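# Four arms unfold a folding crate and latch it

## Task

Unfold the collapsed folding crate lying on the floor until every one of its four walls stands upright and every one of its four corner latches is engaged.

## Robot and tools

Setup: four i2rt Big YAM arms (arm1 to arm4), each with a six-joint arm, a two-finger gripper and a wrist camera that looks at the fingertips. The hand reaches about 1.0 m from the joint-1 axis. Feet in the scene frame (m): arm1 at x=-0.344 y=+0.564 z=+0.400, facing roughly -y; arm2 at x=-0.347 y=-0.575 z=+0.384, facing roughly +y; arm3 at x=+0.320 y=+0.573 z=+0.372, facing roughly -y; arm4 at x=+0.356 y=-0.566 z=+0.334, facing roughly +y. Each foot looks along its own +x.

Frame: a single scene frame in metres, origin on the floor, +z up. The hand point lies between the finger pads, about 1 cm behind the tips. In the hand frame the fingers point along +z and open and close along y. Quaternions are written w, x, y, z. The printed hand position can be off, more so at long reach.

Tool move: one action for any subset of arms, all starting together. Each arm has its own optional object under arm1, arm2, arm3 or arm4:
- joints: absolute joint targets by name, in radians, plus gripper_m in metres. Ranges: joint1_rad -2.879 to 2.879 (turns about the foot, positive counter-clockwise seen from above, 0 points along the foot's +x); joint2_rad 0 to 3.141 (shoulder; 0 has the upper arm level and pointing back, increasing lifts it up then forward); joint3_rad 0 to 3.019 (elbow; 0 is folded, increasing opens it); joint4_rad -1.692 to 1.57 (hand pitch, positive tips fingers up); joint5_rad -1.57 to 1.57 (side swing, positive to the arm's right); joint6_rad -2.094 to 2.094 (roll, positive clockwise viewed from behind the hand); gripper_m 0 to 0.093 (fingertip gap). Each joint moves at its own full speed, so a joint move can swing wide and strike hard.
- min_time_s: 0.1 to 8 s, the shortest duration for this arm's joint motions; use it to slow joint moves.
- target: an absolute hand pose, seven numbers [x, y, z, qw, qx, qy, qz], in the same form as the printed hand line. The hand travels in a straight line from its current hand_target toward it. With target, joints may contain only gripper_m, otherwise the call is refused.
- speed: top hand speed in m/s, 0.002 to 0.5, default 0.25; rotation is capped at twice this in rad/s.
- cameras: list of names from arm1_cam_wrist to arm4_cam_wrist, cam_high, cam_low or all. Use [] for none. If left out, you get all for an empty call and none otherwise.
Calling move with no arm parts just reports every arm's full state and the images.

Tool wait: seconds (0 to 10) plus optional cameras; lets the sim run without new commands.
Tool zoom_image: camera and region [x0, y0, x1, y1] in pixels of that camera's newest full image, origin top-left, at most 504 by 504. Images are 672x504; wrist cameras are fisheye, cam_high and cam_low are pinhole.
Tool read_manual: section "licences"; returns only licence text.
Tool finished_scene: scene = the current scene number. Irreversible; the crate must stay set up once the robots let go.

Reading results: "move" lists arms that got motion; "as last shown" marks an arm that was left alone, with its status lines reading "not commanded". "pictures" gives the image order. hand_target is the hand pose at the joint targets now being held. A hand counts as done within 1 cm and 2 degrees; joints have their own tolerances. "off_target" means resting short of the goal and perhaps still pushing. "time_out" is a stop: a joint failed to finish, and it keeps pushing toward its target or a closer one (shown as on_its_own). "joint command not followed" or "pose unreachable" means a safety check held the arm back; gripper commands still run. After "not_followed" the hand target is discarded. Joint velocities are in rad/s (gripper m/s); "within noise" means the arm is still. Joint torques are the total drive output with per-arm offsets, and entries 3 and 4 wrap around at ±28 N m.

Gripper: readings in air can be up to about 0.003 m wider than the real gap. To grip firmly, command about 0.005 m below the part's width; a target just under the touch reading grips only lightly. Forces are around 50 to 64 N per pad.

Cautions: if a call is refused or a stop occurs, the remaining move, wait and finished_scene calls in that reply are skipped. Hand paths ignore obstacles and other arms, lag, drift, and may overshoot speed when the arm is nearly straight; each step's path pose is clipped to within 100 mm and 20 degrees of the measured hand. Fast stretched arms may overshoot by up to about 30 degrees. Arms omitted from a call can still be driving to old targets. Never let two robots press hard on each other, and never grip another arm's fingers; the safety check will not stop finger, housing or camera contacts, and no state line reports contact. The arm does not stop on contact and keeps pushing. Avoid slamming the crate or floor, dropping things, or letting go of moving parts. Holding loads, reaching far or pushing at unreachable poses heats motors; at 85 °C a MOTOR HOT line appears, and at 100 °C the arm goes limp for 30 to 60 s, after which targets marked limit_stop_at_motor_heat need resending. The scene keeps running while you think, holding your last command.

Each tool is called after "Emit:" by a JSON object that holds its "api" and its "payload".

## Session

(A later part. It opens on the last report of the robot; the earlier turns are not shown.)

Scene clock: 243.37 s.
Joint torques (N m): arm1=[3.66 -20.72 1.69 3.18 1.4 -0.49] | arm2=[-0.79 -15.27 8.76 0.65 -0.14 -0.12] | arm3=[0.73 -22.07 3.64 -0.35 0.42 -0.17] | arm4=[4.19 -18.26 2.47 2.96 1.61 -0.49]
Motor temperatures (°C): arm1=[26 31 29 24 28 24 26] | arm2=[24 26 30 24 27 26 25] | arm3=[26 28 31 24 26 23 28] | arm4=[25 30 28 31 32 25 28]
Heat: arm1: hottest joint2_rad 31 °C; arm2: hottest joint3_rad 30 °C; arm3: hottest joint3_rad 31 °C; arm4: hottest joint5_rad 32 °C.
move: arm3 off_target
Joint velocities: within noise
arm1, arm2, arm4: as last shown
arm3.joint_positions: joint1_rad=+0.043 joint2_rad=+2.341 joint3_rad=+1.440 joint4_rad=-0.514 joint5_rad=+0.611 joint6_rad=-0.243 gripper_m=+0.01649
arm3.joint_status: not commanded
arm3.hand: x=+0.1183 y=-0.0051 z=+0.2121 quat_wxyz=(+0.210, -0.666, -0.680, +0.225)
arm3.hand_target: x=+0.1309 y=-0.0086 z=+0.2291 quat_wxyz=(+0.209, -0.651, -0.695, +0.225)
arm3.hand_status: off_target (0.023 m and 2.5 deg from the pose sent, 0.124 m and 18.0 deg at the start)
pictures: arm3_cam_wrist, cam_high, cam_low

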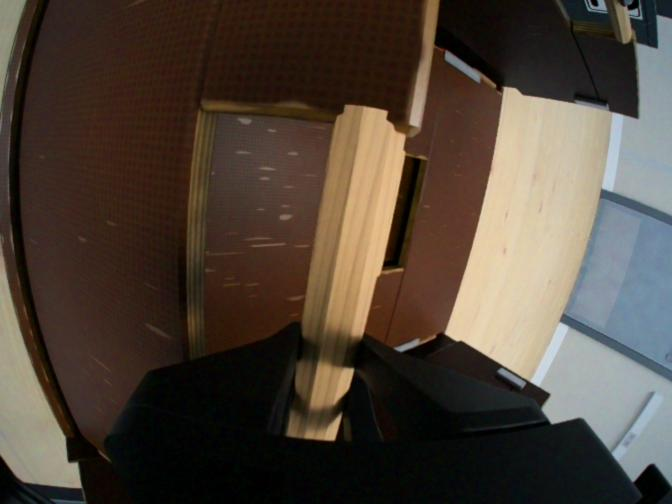

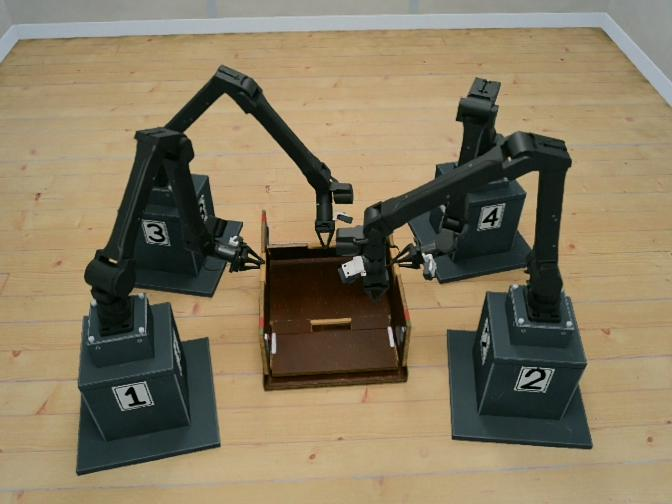

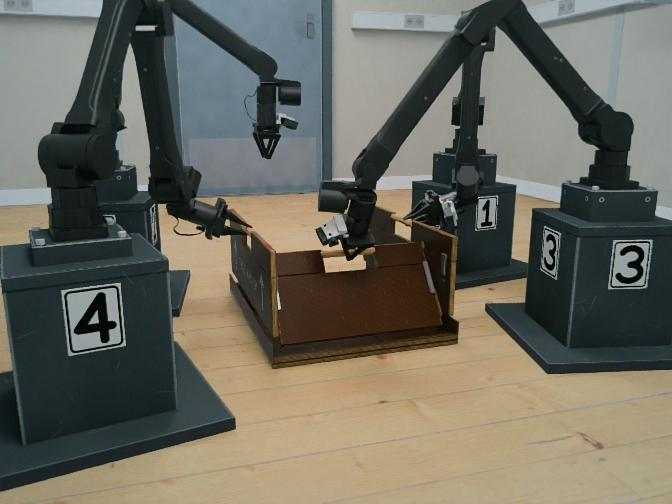

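Emit:
{"api": "move", "payload": {"arm3": {"target": [0.206, -0.003, 0.268, -0.2615, 0.6312, 0.6746, -0.2794], "speed": 0.15}, "arm2": {"target": [-0.066, 0.008, 0.165, 0, 0.7254, -0.6884, 0], "speed": 0.3}, "cameras": ["arm3_cam_wrist", "arm2_cam_wrist", "cam_low", "cam_high"]}}

Emit:
{"api": "zoom_image", "payload": {"camera": "cam_low", "region": [220, 190, 480, 380]}}

Scene clock: 248.87 s.
Joint torques (N m): arm1=[3.84 -20.78 1.66 3.34 1.39 -0.45] | arm2=[0.62 -24.64 7.43 -0.1 -0.17 -0.14] | arm3=[1.9 -22.01 3.58 -1.33 0.22 -0.08] | arm4=[4.19 -18.26 2.47 2.96 1.62 -0.49]
Motor temperatures (°C): arm1=[26 31 29 24 28 24 26] | arm2=[24 26 30 24 27 26 25] | arm3=[26 29 31 24 26 23 28] | arm4=[25 30 28 31 32 25 28]
Heat: arm1: hottest joint2_rad 31 °C; arm2: hottest joint3_rad 30 °C; arm3: hottest joint3_rad 31 °C; arm4: hottest joint5_rad 32 °C.
move: arm2 off_target; arm3 off_target
Joint velocities: within noise
arm1, arm4: as last shown
arm2.joint_positions: joint1_rad=-0.313 joint2_rad=+2.533 joint3_rad=+1.723 joint4_rad=-0.795 joint5_rad=-0.003 joint6_rad=-0.484 gripper_m=+0.05013
arm2.joint_status: not commanded
arm2.hand: x=-0.0744 y=-0.0109 z=+0.1513 quat_wxyz=(+0.016, +0.719, -0.694, +0.004)
arm2.hand_target: x=-0.0709 y=+0.0063 z=+0.1636 quat_wxyz=(+0.003, +0.724, -0.689, -0.002)
arm2.hand_status: off_target (0.025 m and 2.2 deg from the pose sent, 0.366 m and 2.8 deg at the start)
arm3.joint_positions: joint1_rad=+0.198 joint2_rad=+2.308 joint3_rad=+1.414 joint4_rad=-0.619 joint5_rad=+0.807 joint6_rad=-0.058 gripper_m=+0.01640
arm3.joint_status: not commanded
arm3.hand: x=+0.1845 y=-0.0011 z=+0.2445 quat_wxyz=(+0.269, -0.645, -0.656, +0.285)
arm3.hand_target: x=+0.2034 y=-0.0033 z=+0.2671 quat_wxyz=(+0.265, -0.630, -0.674, +0.282)
arm3.hand_status: off_target (0.032 m and 2.9 deg from the pose sent, 0.104 m and 9.5 deg at the start)
pictures: arm2_cam_wrist, arm3_cam_wrist, cam_high, cam_low

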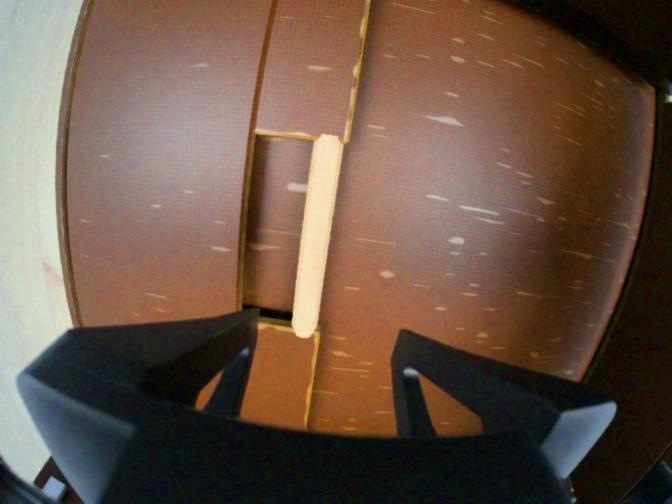

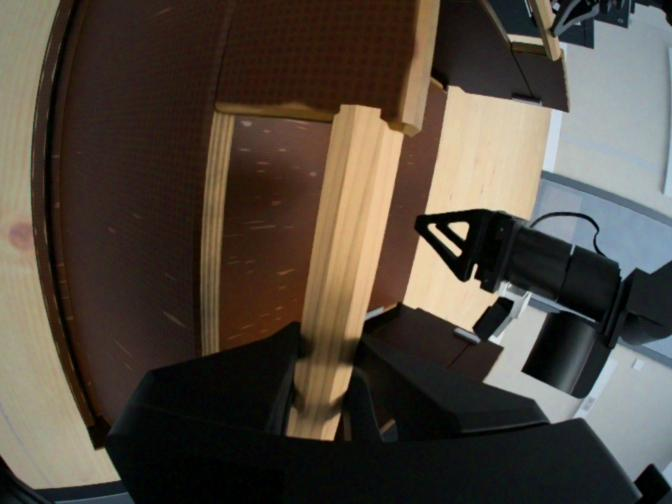

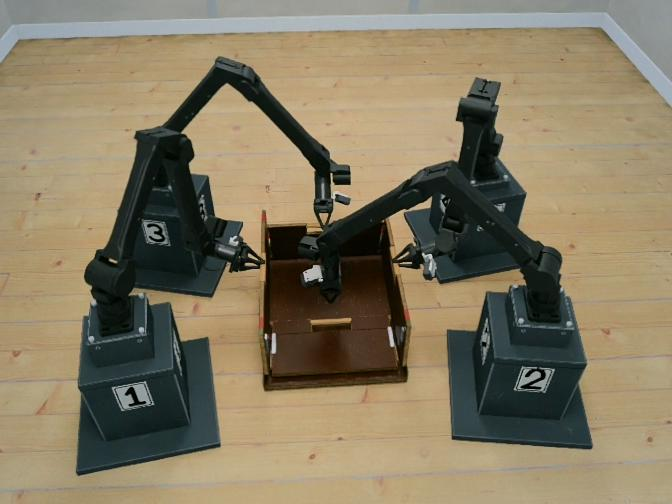

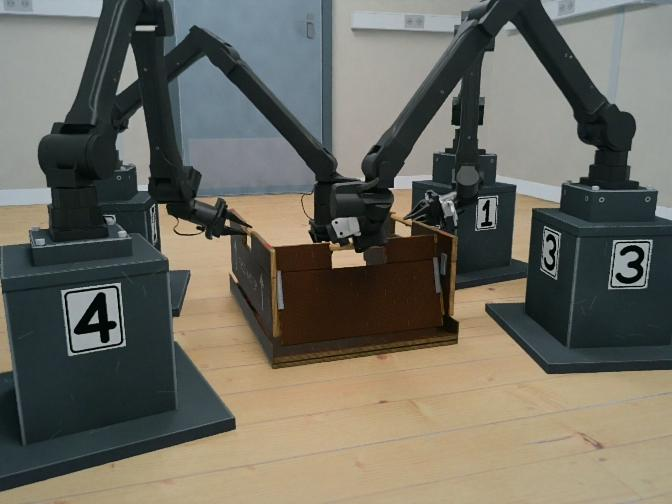

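Scaled by 1.938 from the camera's image (finer frame: 960x720).

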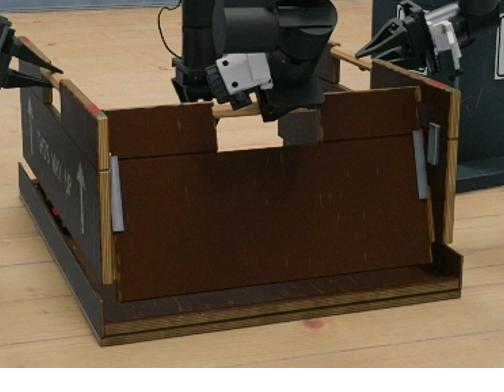

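Emit:
{"api": "move", "payload": {"arm2": {"target": [-0.0755, 0.006, 0.036, 0, 0.7344, -0.6788, 0], "speed": 0.15}, "arm3": {"target": [0.245, 0.002, 0.275, -0.2995, 0.6141, 0.6563, -0.3201], "speed": 0.1}, "cameras": ["arm3_cam_wrist", "arm2_cam_wrist", "cam_low"]}}

Emit:
{"api": "zoom_image", "payload": {"camera": "cam_low", "region": [220, 190, 480, 380]}}

Scene clock: 259.27 s.
Joint torques (N m): arm1=[2.73 -21.6 1.52 3.22 1.48 -0.46] | arm2=[0.67 -24.7 6.61 0.62 0.05 -0.14] | arm3=[3.6 -21.48 4.77 -2.29 0.97 0.19] | arm4=[4.78 -18.2 3.06 2.86 1.08 -0.47]
Motor temperatures (°C): arm1=[26 31 29 24 29 24 26] | arm2=[24 28 29 24 27 26 25] | arm3=[26 29 31 24 26 23 28] | arm4=[25 30 28 31 32 25 28]
Heat: arm1: hottest joint2_rad 31 °C; arm2: hottest joint3_rad 29 °C; arm3: hottest joint3_rad 31 °C; arm4: hottest joint5_rad 32 °C.
move: arm2 off_target; arm3 off_target
Joint velocities: within noise
arm1.joint_positions: joint1_rad=+0.890 joint2_rad=+2.375 joint3_rad=+0.848 joint4_rad=+0.687 joint5_rad=+1.022 joint6_rad=-0.805 gripper_m=+0.01668
arm1.joint_status: not commanded
arm1.hand: x=-0.0038 y=+0.2095 z=+0.2400 quat_wxyz=(+0.031, -0.046, -0.830, +0.555)
arm1.hand_target: x=+0.0214 y=+0.2143 z=+0.2615 quat_wxyz=(+0.018, -0.027, -0.819, +0.573)
arm1.hand_status: not commanded
arm2.joint_positions: joint1_rad=-0.313 joint2_rad=+2.786 joint3_rad=+1.863 joint4_rad=-0.686 joint5_rad=-0.003 joint6_rad=-0.506 gripper_m=+0.05013
arm2.joint_status: not commanded
arm2.hand: x=-0.0765 y=-0.0154 z=+0.0306 quat_wxyz=(+0.019, +0.727, -0.687, +0.005)
arm2.hand_target: x=-0.0727 y=+0.0037 z=+0.0369 quat_wxyz=(-0.001, +0.733, -0.681, +0.000)
arm2.hand_status: off_target (0.022 m and 2.5 deg from the pose sent, 0.117 m and 3.2 deg at the start)
arm3.joint_positions: joint1_rad=+0.278 joint2_rad=+2.314 joint3_rad=+1.414 joint4_rad=-0.693 joint5_rad=+0.893 joint6_rad=+0.053 gripper_m=+0.01640
arm3.joint_status: not commanded
arm3.hand: x=+0.2199 y=+0.0048 z=+0.2522 quat_wxyz=(+0.294, -0.632, -0.644, +0.315)
arm3.hand_target: x=+0.2445 y=+0.0011 z=+0.2734 quat_wxyz=(+0.297, -0.613, -0.659, +0.318)
arm3.hand_status: off_target (0.034 m and 2.6 deg from the pose sent, 0.068 m and 6.4 deg at the start)
arm4.joint_positions: joint1_rad=+0.887 joint2_rad=+2.170 joint3_rad=+0.794 joint4_rad=+0.633 joint5_rad=+0.962 joint6_rad=-0.926 gripper_m=+0.01623
arm4.joint_status: not commanded
arm4.hand: x=-0.0171 y=-0.2128 z=+0.2474 quat_wxyz=(-0.554, +0.833, -0.001, +0.000)
arm4.hand_target: x=-0.0362 y=-0.2224 z=+0.2704 quat_wxyz=(-0.573, +0.820, +0.017, -0.011)
arm4.hand_status: not commanded
pictures: arm2_cam_wrist, arm3_cam_wrist, cam_low

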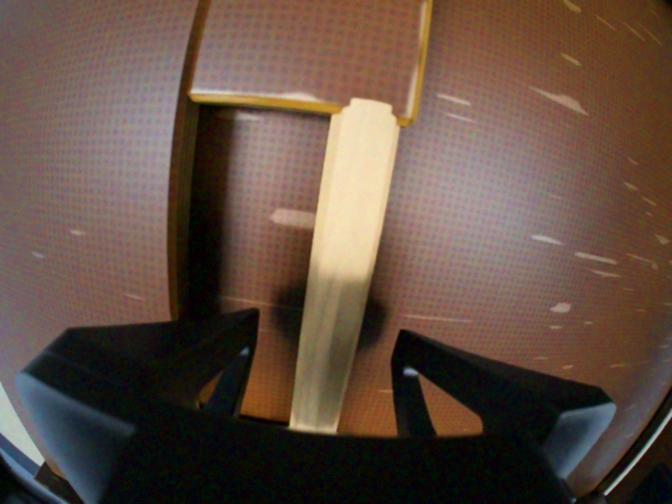

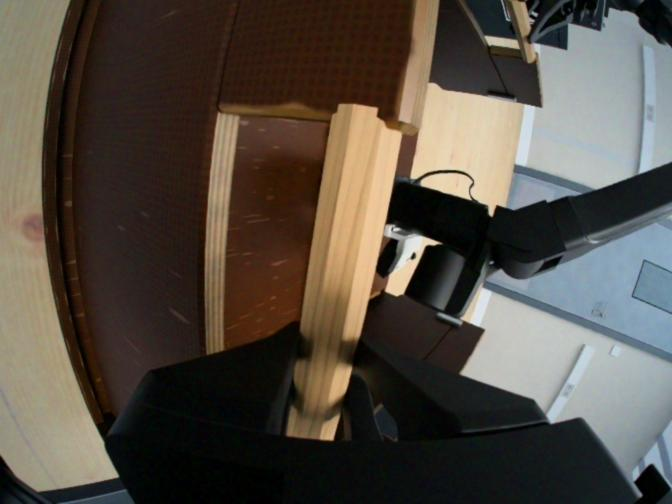

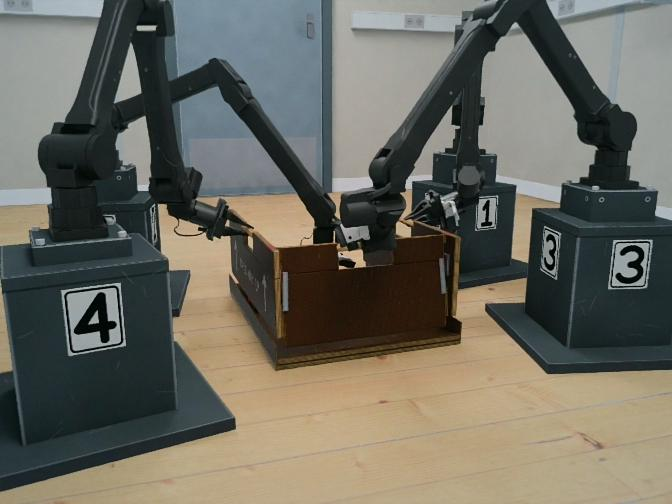

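Scaled by 1.938 from the camera's image (finer frame: 960x720).

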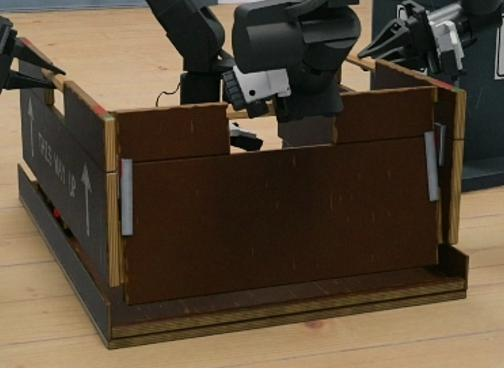

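Emit:
{"api": "move", "payload": {"arm2": {"target": [-0.0705, 0.006, 0.036, 0, 0.7344, -0.6788, 0], "speed": 0.1, "joints": {"gripper_m": 0.008}}, "cameras": ["arm2_cam_wrist", "cam_high"]}}

Emit:
{"api": "zoom_image", "payload": {"camera": "cam_high", "region": [250, 195, 430, 400]}}

Scene clock: 262.63 s.
Joint torques (N m): arm1=[2.96 -20.72 1.69 3.21 1.46 -0.41] | arm2=[0.5 -24.06 7.53 0.32 0 -0.11] | arm3=[3.14 -20.84 4.75 -2.26 0.94 0.16] | arm4=[4.78 -18.2 3.07 2.88 1.08 -0.47]
Motor temperatures (°C): arm1=[26 31 29 24 29 24 26] | arm2=[24 28 29 24 27 26 25] | arm3=[26 29 31 24 26 23 28] | arm4=[25 30 28 31 32 25 28]
Heat: arm1: hottest joint2_rad 31 °C; arm2: hottest joint3_rad 29 °C; arm3: hottest joint3_rad 31 °C; arm4: hottest joint5_rad 32 °C.
move: arm2 off_target
Joint velocities: within noise
arm1, arm3, arm4: as last shown
arm2.joint_positions: joint1_rad=-0.312 joint2_rad=+2.786 joint3_rad=+1.864 joint4_rad=-0.688 joint5_rad=-0.003 joint6_rad=-0.523 gripper_m=+0.01693
arm2.joint_status: gripper_m off_target (ended at +0.01696, target +0.00800)
arm2.hand: x=-0.0772 y=-0.0146 z=+0.0309 quat_wxyz=(+0.019, +0.733, -0.680, +0.005)
arm2.hand_target: x=-0.0717 y=+0.0061 z=+0.0367 quat_wxyz=(+0.000, +0.738, -0.675, -0.001)
arm2.hand_status: off_target (0.022 m and 2.2 deg from the pose sent, 0.023 m and 2.5 deg at the start)
arm4.hand_target: x=-0.0363 y=-0.2224 z=+0.2704 quat_wxyz=(-0.573, +0.820, +0.017, -0.011)

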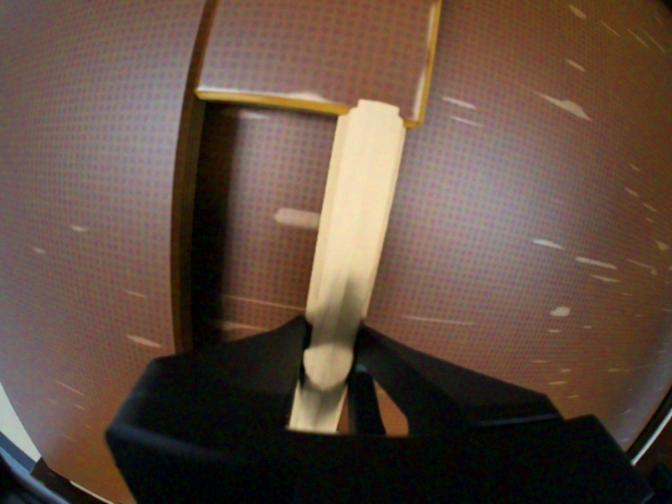

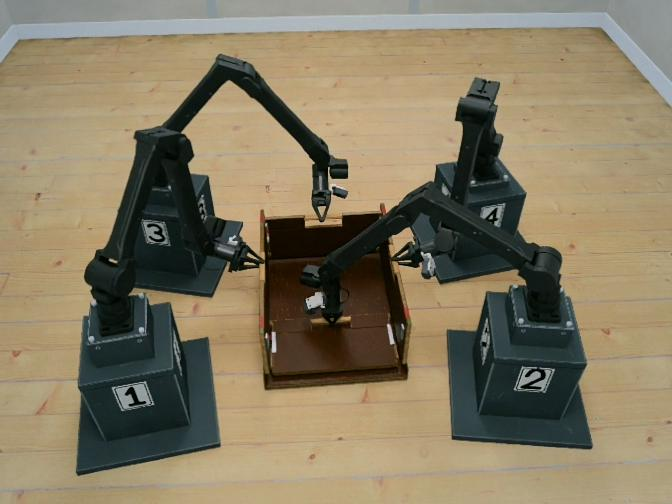

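Scaled by 2.459 from the camera's image (finer frame: 960x720).

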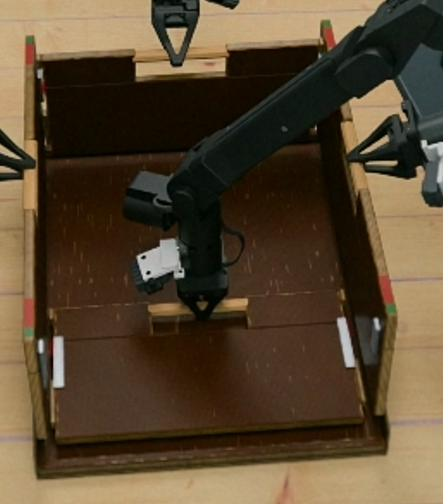

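Emit:
{"api": "zoom_image", "payload": {"camera": "cam_high", "region": [255, 200, 295, 245]}}

Emit:
{"api": "zoom_image", "payload": {"camera": "cam_high", "region": [365, 195, 405, 240]}}

Scaled by 11.200 from the camera's image (finer frame: 960x720).

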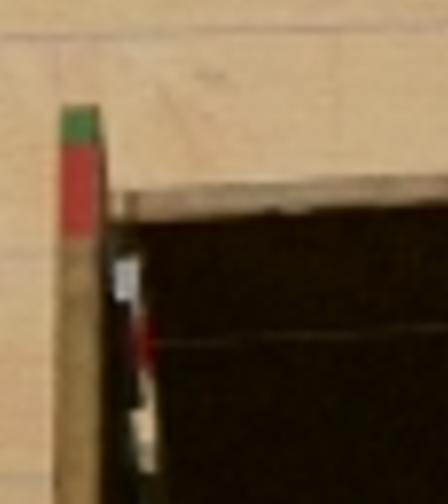

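Scaled by 11.200 from the camera's image (finer frame: 960x720).

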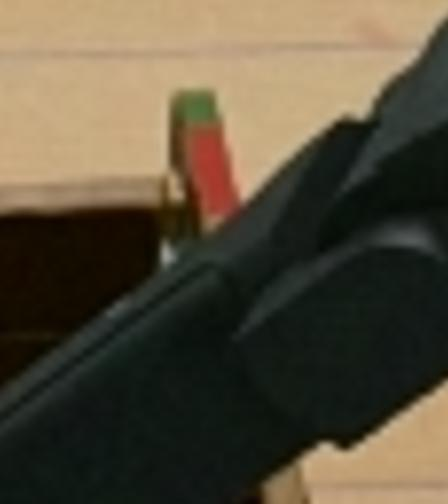

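Emit:
{"api": "move", "payload": {"arm3": {"target": [0.272, 0.004, 0.278, -0.3207, 0.603, 0.6445, -0.3428], "speed": 0.06}, "cameras": ["cam_high", "cam_low"]}}

Emit:
{"api": "zoom_image", "payload": {"camera": "cam_high", "region": [255, 195, 295, 240]}}

Emit:
{"api": "zoom_image", "payload": {"camera": "cam_low", "region": [220, 190, 480, 380]}}

Scene clock: 268.23 s.
Joint torques (N m): arm1=[2.78 -21.25 1.73 3.11 1.43 -0.41] | arm2=[0.56 -24.35 7.1 0.34 0 -0.04] | arm3=[3.19 -21.25 5.52 -2.97 0.86 0.21] | arm4=[5.25 -18.14 3.25 2.88 0.92 -0.45]
Motor temperatures (°C): arm1=[26 31 29 24 29 24 26] | arm2=[24 29 28 24 27 26 25] | arm3=[26 30 30 24 26 23 28] | arm4=[25 30 28 31 32 25 28]
Heat: arm1: hottest joint2_rad 31 °C; arm2: hottest joint2_rad 29 °C; arm3: hottest joint2_rad 30 °C; arm4: hottest joint5_rad 32 °C.
move: arm3 off_target
Joint velocities: within noise
arm1.joint_positions: joint1_rad=+0.895 joint2_rad=+2.375 joint3_rad=+0.848 joint4_rad=+0.687 joint5_rad=+1.022 joint6_rad=-0.805 gripper_m=+0.01668
arm1.joint_status: not commanded
arm1.hand: x=-0.0022 y=+0.2110 z=+0.2400 quat_wxyz=(+0.029, -0.044, -0.830, +0.555)
arm1.hand_target: x=+0.0213 y=+0.2143 z=+0.2615 quat_wxyz=(+0.018, -0.027, -0.819, +0.573)
arm1.hand_status: not commanded
arm2.joint_positions: joint1_rad=-0.315 joint2_rad=+2.788 joint3_rad=+1.871 joint4_rad=-0.688 joint5_rad=-0.001 joint6_rad=-0.529 gripper_m=+0.01693
arm2.joint_status: not commanded
arm2.hand: x=-0.0740 y=-0.0132 z=+0.0314 quat_wxyz=(+0.016, +0.734, -0.679, +0.005)
arm2.hand_target: x=-0.0696 y=+0.0054 z=+0.0370 quat_wxyz=(-0.001, +0.737, -0.676, +0.000)
arm2.hand_status: not commanded
arm3.joint_positions: joint1_rad=+0.338 joint2_rad=+2.343 joint3_rad=+1.438 joint4_rad=-0.787 joint5_rad=+0.968 joint6_rad=+0.167 gripper_m=+0.01640
arm3.joint_status: not commanded
arm3.hand: x=+0.2449 y=+0.0102 z=+0.2539 quat_wxyz=(+0.320, -0.620, -0.631, +0.340)
arm3.hand_target: x=+0.2709 y=+0.0040 z=+0.2767 quat_wxyz=(+0.321, -0.601, -0.646, +0.343)
arm3.hand_status: off_target (0.037 m and 2.5 deg from the pose sent, 0.058 m and 5.6 deg at the start)
arm4.joint_positions: joint1_rad=+0.881 joint2_rad=+2.170 joint3_rad=+0.791 joint4_rad=+0.633 joint5_rad=+0.968 joint6_rad=-0.926 gripper_m=+0.01623
arm4.joint_status: not commanded
arm4.hand: x=-0.0127 y=-0.2110 z=+0.2474 quat_wxyz=(-0.555, +0.832, -0.004, +0.005)
arm4.hand_target: x=-0.0356 y=-0.2224 z=+0.2703 quat_wxyz=(-0.573, +0.819, +0.016, -0.011)
arm4.hand_status: not commanded

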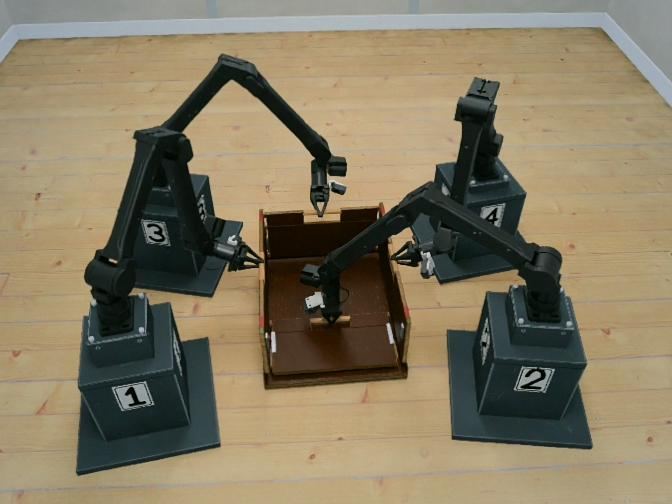

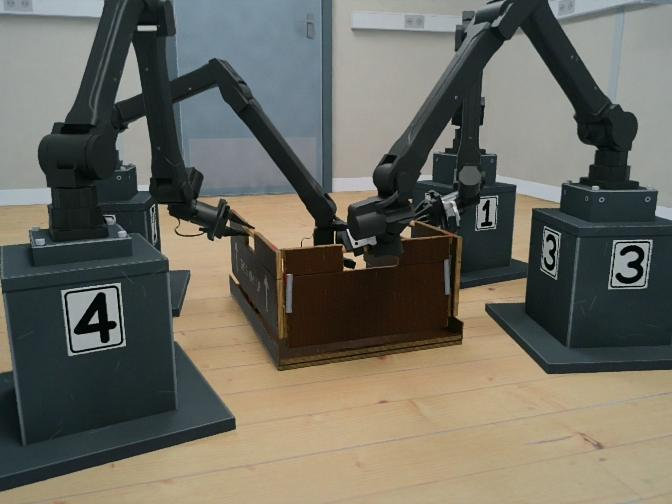

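Scaled by 11.200 from the camera's image (finer frame: 960x720).

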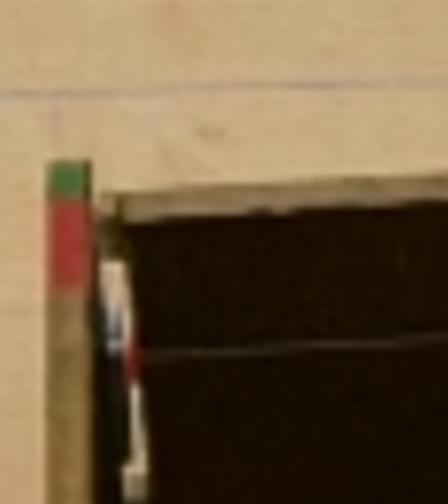

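Scaled by 1.938 from the camera's image (finer frame: 960x720).

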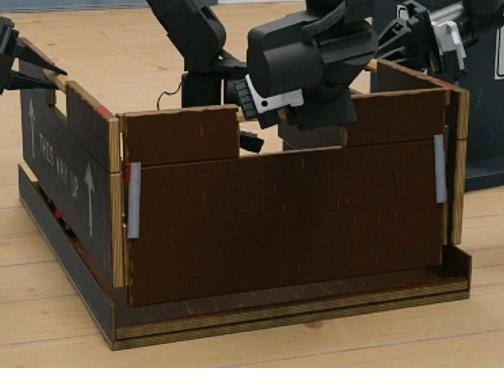

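Emit:
{"api": "move", "payload": {"arm2": {"target": [-0.108, 0.001, 0.163, -0.1149, 0.7254, -0.6704, 0.1062], "speed": 0.15, "joints": {"gripper_m": 0.007}}}}

Emit:
{"api": "move", "payload": {"arm2": {"target": [-0.194, -0.006, 0.244, -0.2269, 0.6985, -0.6456, 0.2098], "speed": 0.15}}}

Emit:
{"api": "move", "payload": {"arm2": {"target": [-0.252, -0.010, 0.266, -0.2811, 0.6785, -0.6271, 0.2598], "speed": 0.12}, "cameras": ["arm2_cam_wrist", "arm3_cam_wrist", "cam_high", "cam_low"]}}

Emit:
{"api": "zoom_image", "payload": {"camera": "cam_high", "region": [250, 195, 430, 400]}}

Scene clock: 279.03 s.
Joint torques (N m): arm1=[2.49 -20.78 1.69 3.1 1.45 -0.42] | arm2=[1.49 -27.81 4 -0.12 -0.33 0.24] | arm3=[3.14 -20.89 5.39 -3 0.9 0.22] | arm4=[5.25 -18.14 3.23 2.86 0.92 -0.46]
Motor temperatures (°C): arm1=[26 31 29 24 29 24 26] | arm2=[24 29 28 24 27 26 25] | arm3=[26 30 31 24 26 23 28] | arm4=[25 30 28 31 31 25 28]
Heat: arm1: hottest joint2_rad 31 °C; arm2: hottest joint2_rad 29 °C; arm3: hottest joint3_rad 31 °C; arm4: hottest joint4_rad 31 °C.
move: arm2 off_target
Joint velocities: within noise
arm1, arm3, arm4: as last shown
arm2.joint_positions: joint1_rad=-0.197 joint2_rad=+2.515 joint3_rad=+1.556 joint4_rad=-0.518 joint5_rad=+0.303 joint6_rad=-0.431 gripper_m=+0.01693
arm2.joint_status: gripper_m off_target (ended at +0.01693, target +0.00700)
arm2.hand: x=-0.0975 y=-0.0151 z=+0.1305 quat_wxyz=(-0.103, +0.727, -0.668, +0.120)
arm2.hand_target: x=-0.1052 y=+0.0028 z=+0.1616 quat_wxyz=(-0.118, +0.724, -0.671, +0.106)
arm2.hand_status: off_target (0.038 m and 2.2 deg from the pose sent, 0.137 m and 19.1 deg at the start)
pictures: none

Scene clock: 280.67 s.
Joint torques (N m): arm1=[2.02 -21.36 1.57 3.04 1.47 -0.44] | arm2=[1.85 -25.35 4.44 -0.25 -0.24 0.27] | arm3=[3.6 -21.42 5.44 -2.84 0.87 0.22] | arm4=[5.19 -18.14 3.23 2.88 0.92 -0.46]
Motor temperatures (°C): arm1=[26 31 29 24 29 24 26] | arm2=[24 29 28 24 27 26 25] | arm3=[26 30 31 24 26 23 28] | arm4=[25 30 28 31 31 25 28]
Heat: arm1: hottest joint2_rad 31 °C; arm2: hottest joint2_rad 29 °C; arm3: hottest joint3_rad 31 °C; arm4: hottest joint4_rad 31 °C.
move: arm2 off_target
Joint velocities: within noise
arm1, arm3, arm4: as last shown
arm2.joint_positions: joint1_rad=+0.023 joint2_rad=+2.328 joint3_rad=+1.374 joint4_rad=-0.530 joint5_rad=+0.634 joint6_rad=-0.231 gripper_m=+0.01673
arm2.joint_status: not commanded
arm2.hand: x=-0.1790 y=-0.0197 z=+0.2186 quat_wxyz=(-0.213, +0.701, -0.641, +0.231)
arm2.hand_target: x=-0.1924 y=-0.0067 z=+0.2430 quat_wxyz=(-0.225, +0.699, -0.645, +0.213)
arm2.hand_status: off_target (0.032 m and 3.0 deg from the pose sent, 0.149 m and 18.1 deg at the start)
pictures: none

Scene clock: 281.97 s.
Joint torques (N m): arm1=[2.55 -20.89 1.73 2.91 1.45 -0.45] | arm2=[2.43 -25 4.81 -0.44 -0.35 0.32] | arm3=[2.9 -21.19 5.59 -3.06 0.85 0.18] | arm4=[5.25 -18.14 3.23 2.86 0.92 -0.46]
Motor temperatures (°C): arm1=[26 31 29 24 29 24 26] | arm2=[24 29 28 24 27 26 25] | arm3=[26 31 31 24 26 23 28] | arm4=[25 30 28 31 31 25 28]
Heat: arm1: hottest joint2_rad 31 °C; arm2: hottest joint2_rad 29 °C; arm3: hottest joint2_rad 31 °C; arm4: hottest joint4_rad 31 °C.
move: arm2 off_target
Joint velocities: within noise
arm1, arm3, arm4: as last shown
arm2.joint_positions: joint1_rad=+0.158 joint2_rad=+2.315 joint3_rad=+1.363 joint4_rad=-0.614 joint5_rad=+0.806 joint6_rad=-0.069 gripper_m=+0.01672
arm2.joint_status: not commanded
arm2.hand: x=-0.2324 y=-0.0219 z=+0.2416 quat_wxyz=(-0.272, +0.679, -0.621, +0.283)
arm2.hand_target: x=-0.2509 y=-0.0079 z=+0.2655 quat_wxyz=(-0.284, +0.678, -0.627, +0.258)
arm2.hand_status: off_target (0.033 m and 2.9 deg from the pose sent, 0.088 m and 8.9 deg at the start)

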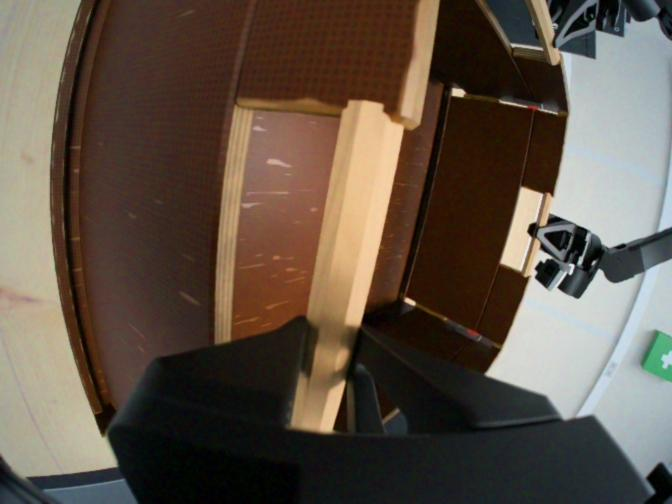

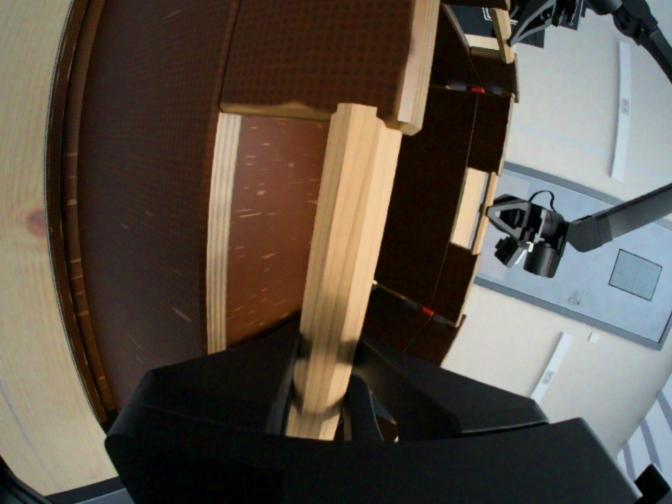

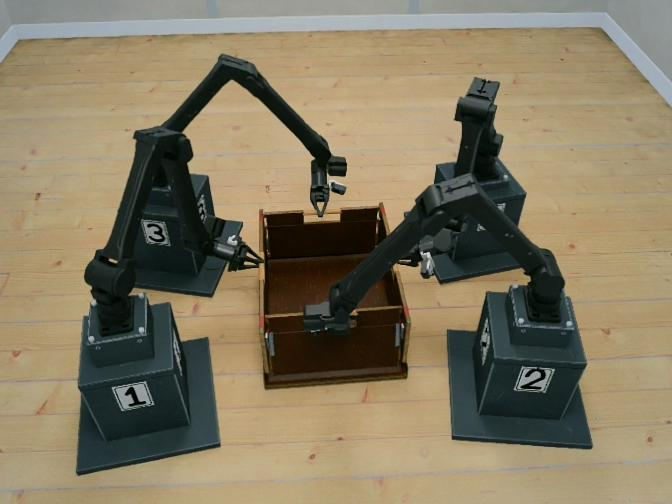

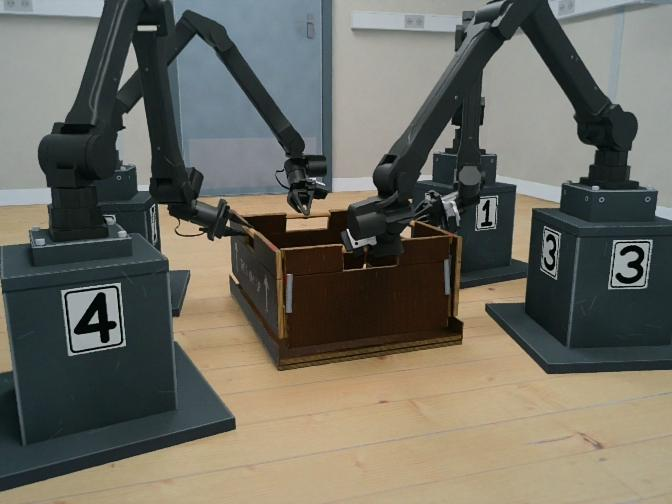

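Scaled by 2.459 from the camera's image (finer frame: 960x720).

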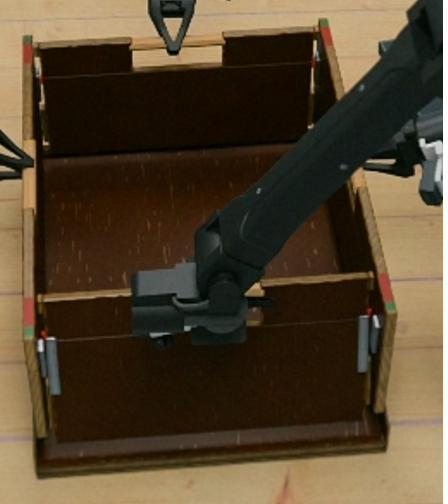

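Emit:
{"api": "move", "payload": {"arm1": {"target": [0.014, 0.231, 0.262, -0.0172, 0.0246, 0.8191, -0.5735], "speed": 0.06}, "arm4": {"target": [-0.030, -0.240, 0.271, -0.5735, 0.819, 0.018, -0.0126], "speed": 0.06}, "arm2": {"target": [-0.302, -0.012, 0.276, -0.322, 0.6601, -0.6101, 0.2976], "speed": 0.08}, "arm3": {"target": [0.287, 0.005, 0.280, -0.3207, 0.603, 0.6445, -0.3428], "speed": 0.06}, "cameras": ["arm2_cam_wrist", "arm3_cam_wrist", "cam_high", "cam_low"]}}

Emit:
{"api": "zoom_image", "payload": {"camera": "cam_high", "region": [250, 195, 430, 400]}}

Emit:
{"api": "zoom_image", "payload": {"camera": "cam_low", "region": [220, 190, 480, 380]}}

Scene clock: 289.10 s.
Joint torques (N m): arm1=[4.13 -21.54 -0.32 2.96 1.91 -0.14] | arm2=[2.9 -24 6.38 -0.95 0.23 0.42] | arm3=[3.31 -20.84 6.32 -2.86 0.59 0.2] | arm4=[7.53 -18.61 1.43 2.74 1.08 -0.14]
Motor temperatures (°C): arm1=[26 31 28 24 29 24 26] | arm2=[24 29 28 24 27 26 25] | arm3=[26 31 31 24 26 23 28] | arm4=[25 30 27 31 31 25 28]
Heat: arm1: hottest joint2_rad 31 °C; arm2: hottest joint2_rad 29 °C; arm3: hottest joint2_rad 31 °C; arm4: hottest joint4_rad 31 °C.
move: arm1 off_target; arm2 off_target; arm3 off_target; arm4 off_target
Joint velocities: within noise
arm1.joint_positions: joint1_rad=+0.893 joint2_rad=+2.376 joint3_rad=+0.839 joint4_rad=+0.692 joint5_rad=+1.028 joint6_rad=-0.805 gripper_m=+0.01665
arm1.joint_status: not commanded
arm1.hand: x=-0.0075 y=+0.2124 z=+0.2394 quat_wxyz=(+0.034, -0.044, -0.830, +0.556)
arm1.hand_target: x=+0.0130 y=+0.2299 z=+0.2599 quat_wxyz=(+0.018, -0.025, -0.819, +0.573)
arm1.hand_status: off_target (0.036 m and 3.8 deg from the pose sent, 0.034 m and 3.6 deg at the start)
arm2.joint_positions: joint1_rad=+0.268 joint2_rad=+2.335 joint3_rad=+1.386 joint4_rad=-0.766 joint5_rad=+0.902 joint6_rad=+0.105 gripper_m=+0.01672
arm2.joint_status: not commanded
arm2.hand: x=-0.2803 y=-0.0325 z=+0.2507 quat_wxyz=(-0.302, +0.665, -0.603, +0.320)
arm2.hand_target: x=-0.3022 y=-0.0128 z=+0.2748 quat_wxyz=(-0.320, +0.661, -0.611, +0.296)
arm2.hand_status: off_target (0.039 m and 3.6 deg from the pose sent, 0.078 m and 6.4 deg at the start)
arm3.joint_positions: joint1_rad=+0.362 joint2_rad=+2.348 joint3_rad=+1.440 joint4_rad=-0.846 joint5_rad=+0.971 joint6_rad=+0.216 gripper_m=+0.01640
arm3.joint_status: not commanded
arm3.hand: x=+0.2569 y=+0.0189 z=+0.2539 quat_wxyz=(+0.330, -0.615, -0.632, +0.336)
arm3.hand_target: x=+0.2862 y=+0.0056 z=+0.2792 quat_wxyz=(+0.320, -0.602, -0.646, +0.343)
arm3.hand_status: off_target (0.042 m and 2.4 deg from the pose sent, 0.050 m and 2.5 deg at the start)
arm4.joint_positions: joint1_rad=+0.878 joint2_rad=+2.170 joint3_rad=+0.777 joint4_rad=+0.640 joint5_rad=+0.982 joint6_rad=-0.927 gripper_m=+0.01621
arm4.joint_status: not commanded
arm4.hand: x=-0.0043 y=-0.2122 z=+0.2468 quat_wxyz=(-0.557, +0.831, -0.006, +0.014)
arm4.hand_target: x=-0.0291 y=-0.2380 z=+0.2690 quat_wxyz=(-0.573, +0.819, +0.018, -0.012)
arm4.hand_status: off_target (0.045 m and 4.7 deg from the pose sent, 0.041 m and 4.2 deg at the start)

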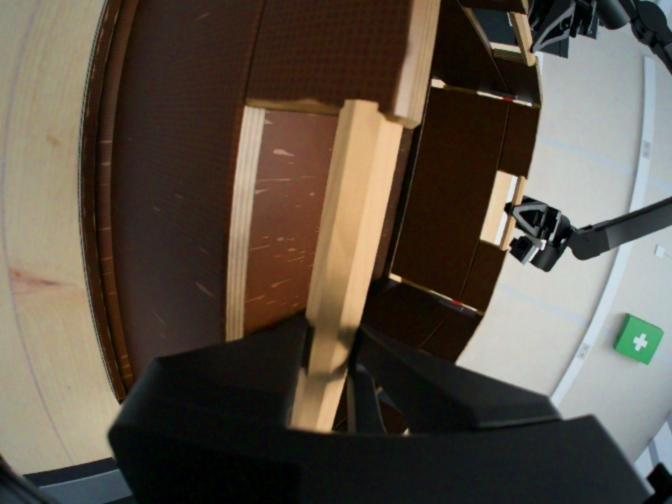

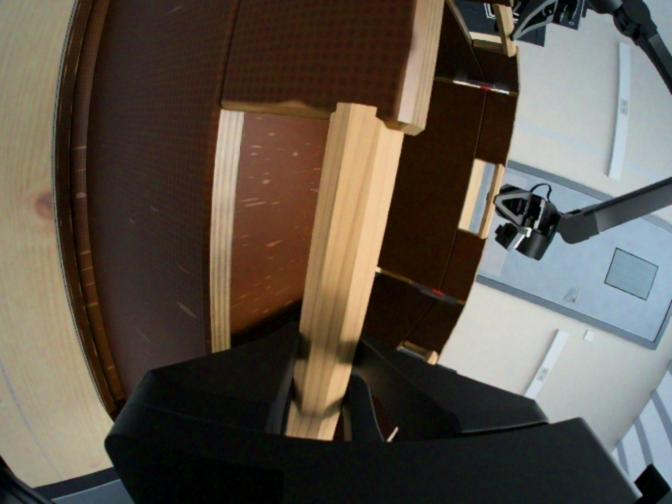

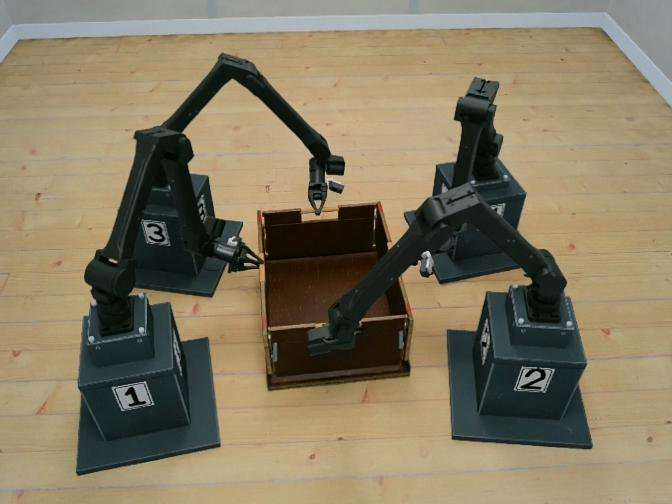

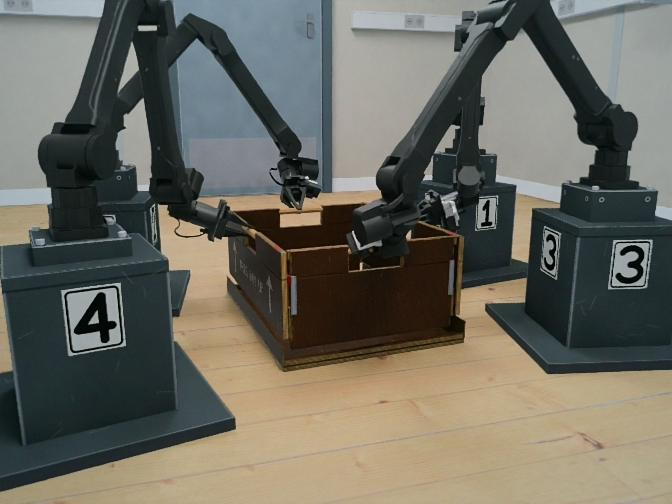

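Scaled by 2.459 from the camera's image (finer frame: 960x720).

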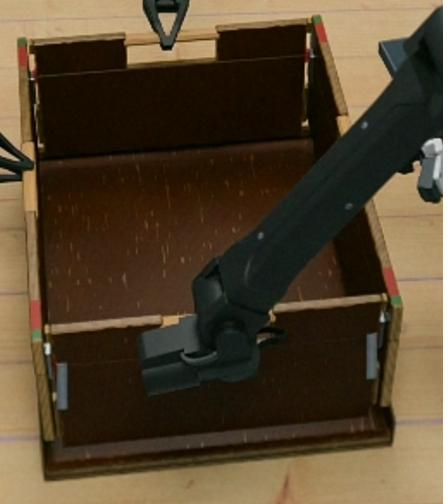

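Scaled by 1.938 from the camera's image (finer frame: 960x720).

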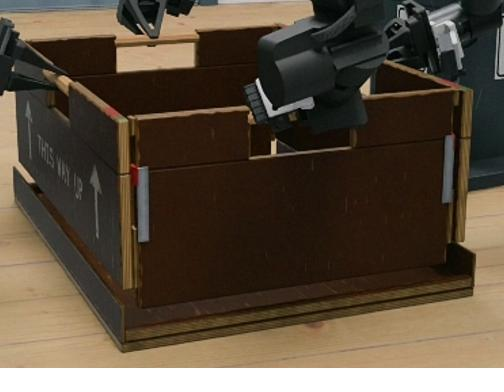

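Emit:
{"api": "zoom_image", "payload": {"camera": "cam_low", "region": [270, 230, 330, 360]}}

Emit:
{"api": "zoom_image", "payload": {"camera": "cam_low", "region": [420, 220, 480, 350]}}

Emit:
{"api": "zoom_image", "payload": {"camera": "cam_high", "region": [255, 310, 305, 400]}}

Emit:
{"api": "zoom_image", "payload": {"camera": "cam_high", "region": [380, 300, 430, 390]}}

Emit:
{"api": "zoom_image", "payload": {"camera": "cam_high", "region": [250, 200, 290, 260]}}

Scaled by 3.877 from the camera's image (finer frame: 960x720).

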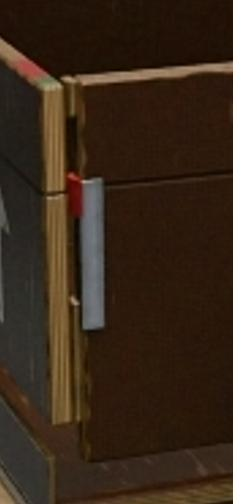

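Scaled by 3.877 from the camera's image (finer frame: 960x720).

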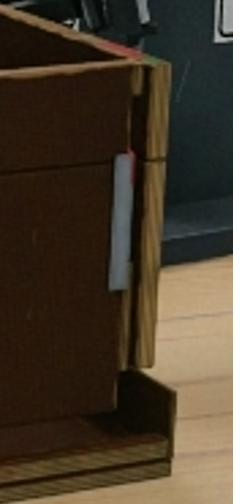

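Scaled by 5.600 from the camera's image (finer frame: 960x720).

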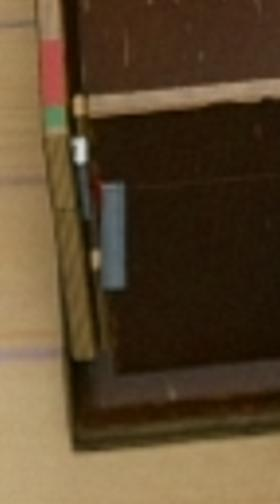

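Scaled by 5.600 from the camera's image (finer frame: 960x720).

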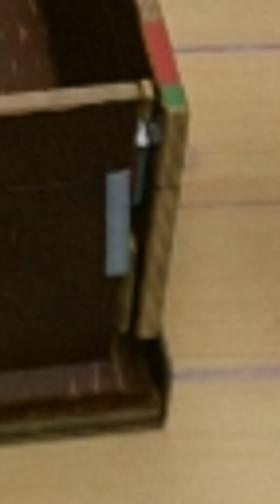

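Scaled by 8.400 from the camera's image (finer frame: 960x720).

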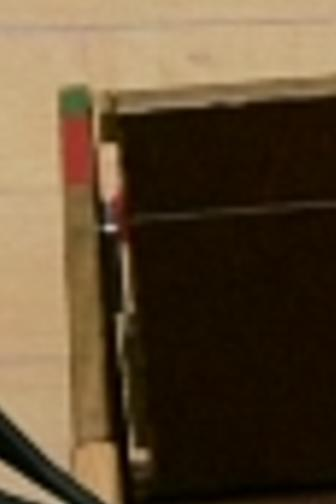

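Emit:
{"api": "zoom_image", "payload": {"camera": "cam_high", "region": [355, 190, 405, 250]}}

Emit:
{"api": "zoom_image", "payload": {"camera": "arm3_cam_wrist", "region": [360, 40, 540, 370]}}

Emit:
{"api": "zoom_image", "payload": {"camera": "arm2_cam_wrist", "region": [370, 40, 560, 380]}}

Scaled by 8.400 from the camera's image (finer frame: 960x720).

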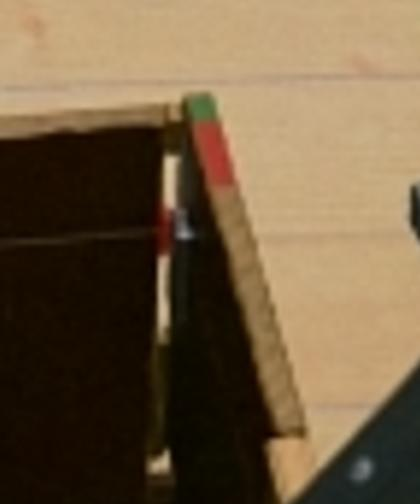

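Scaled by 1.527 from the camera's image (finer frame: 960x720).

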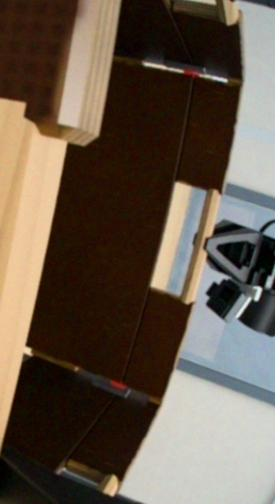

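Scaled by 1.482 from the camera's image (finer frame: 960x720).

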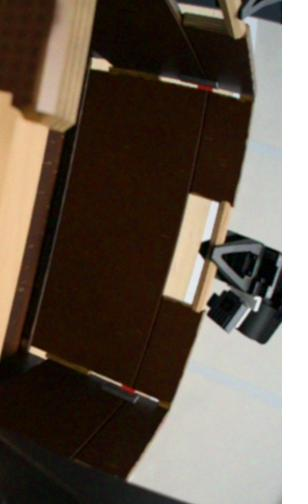

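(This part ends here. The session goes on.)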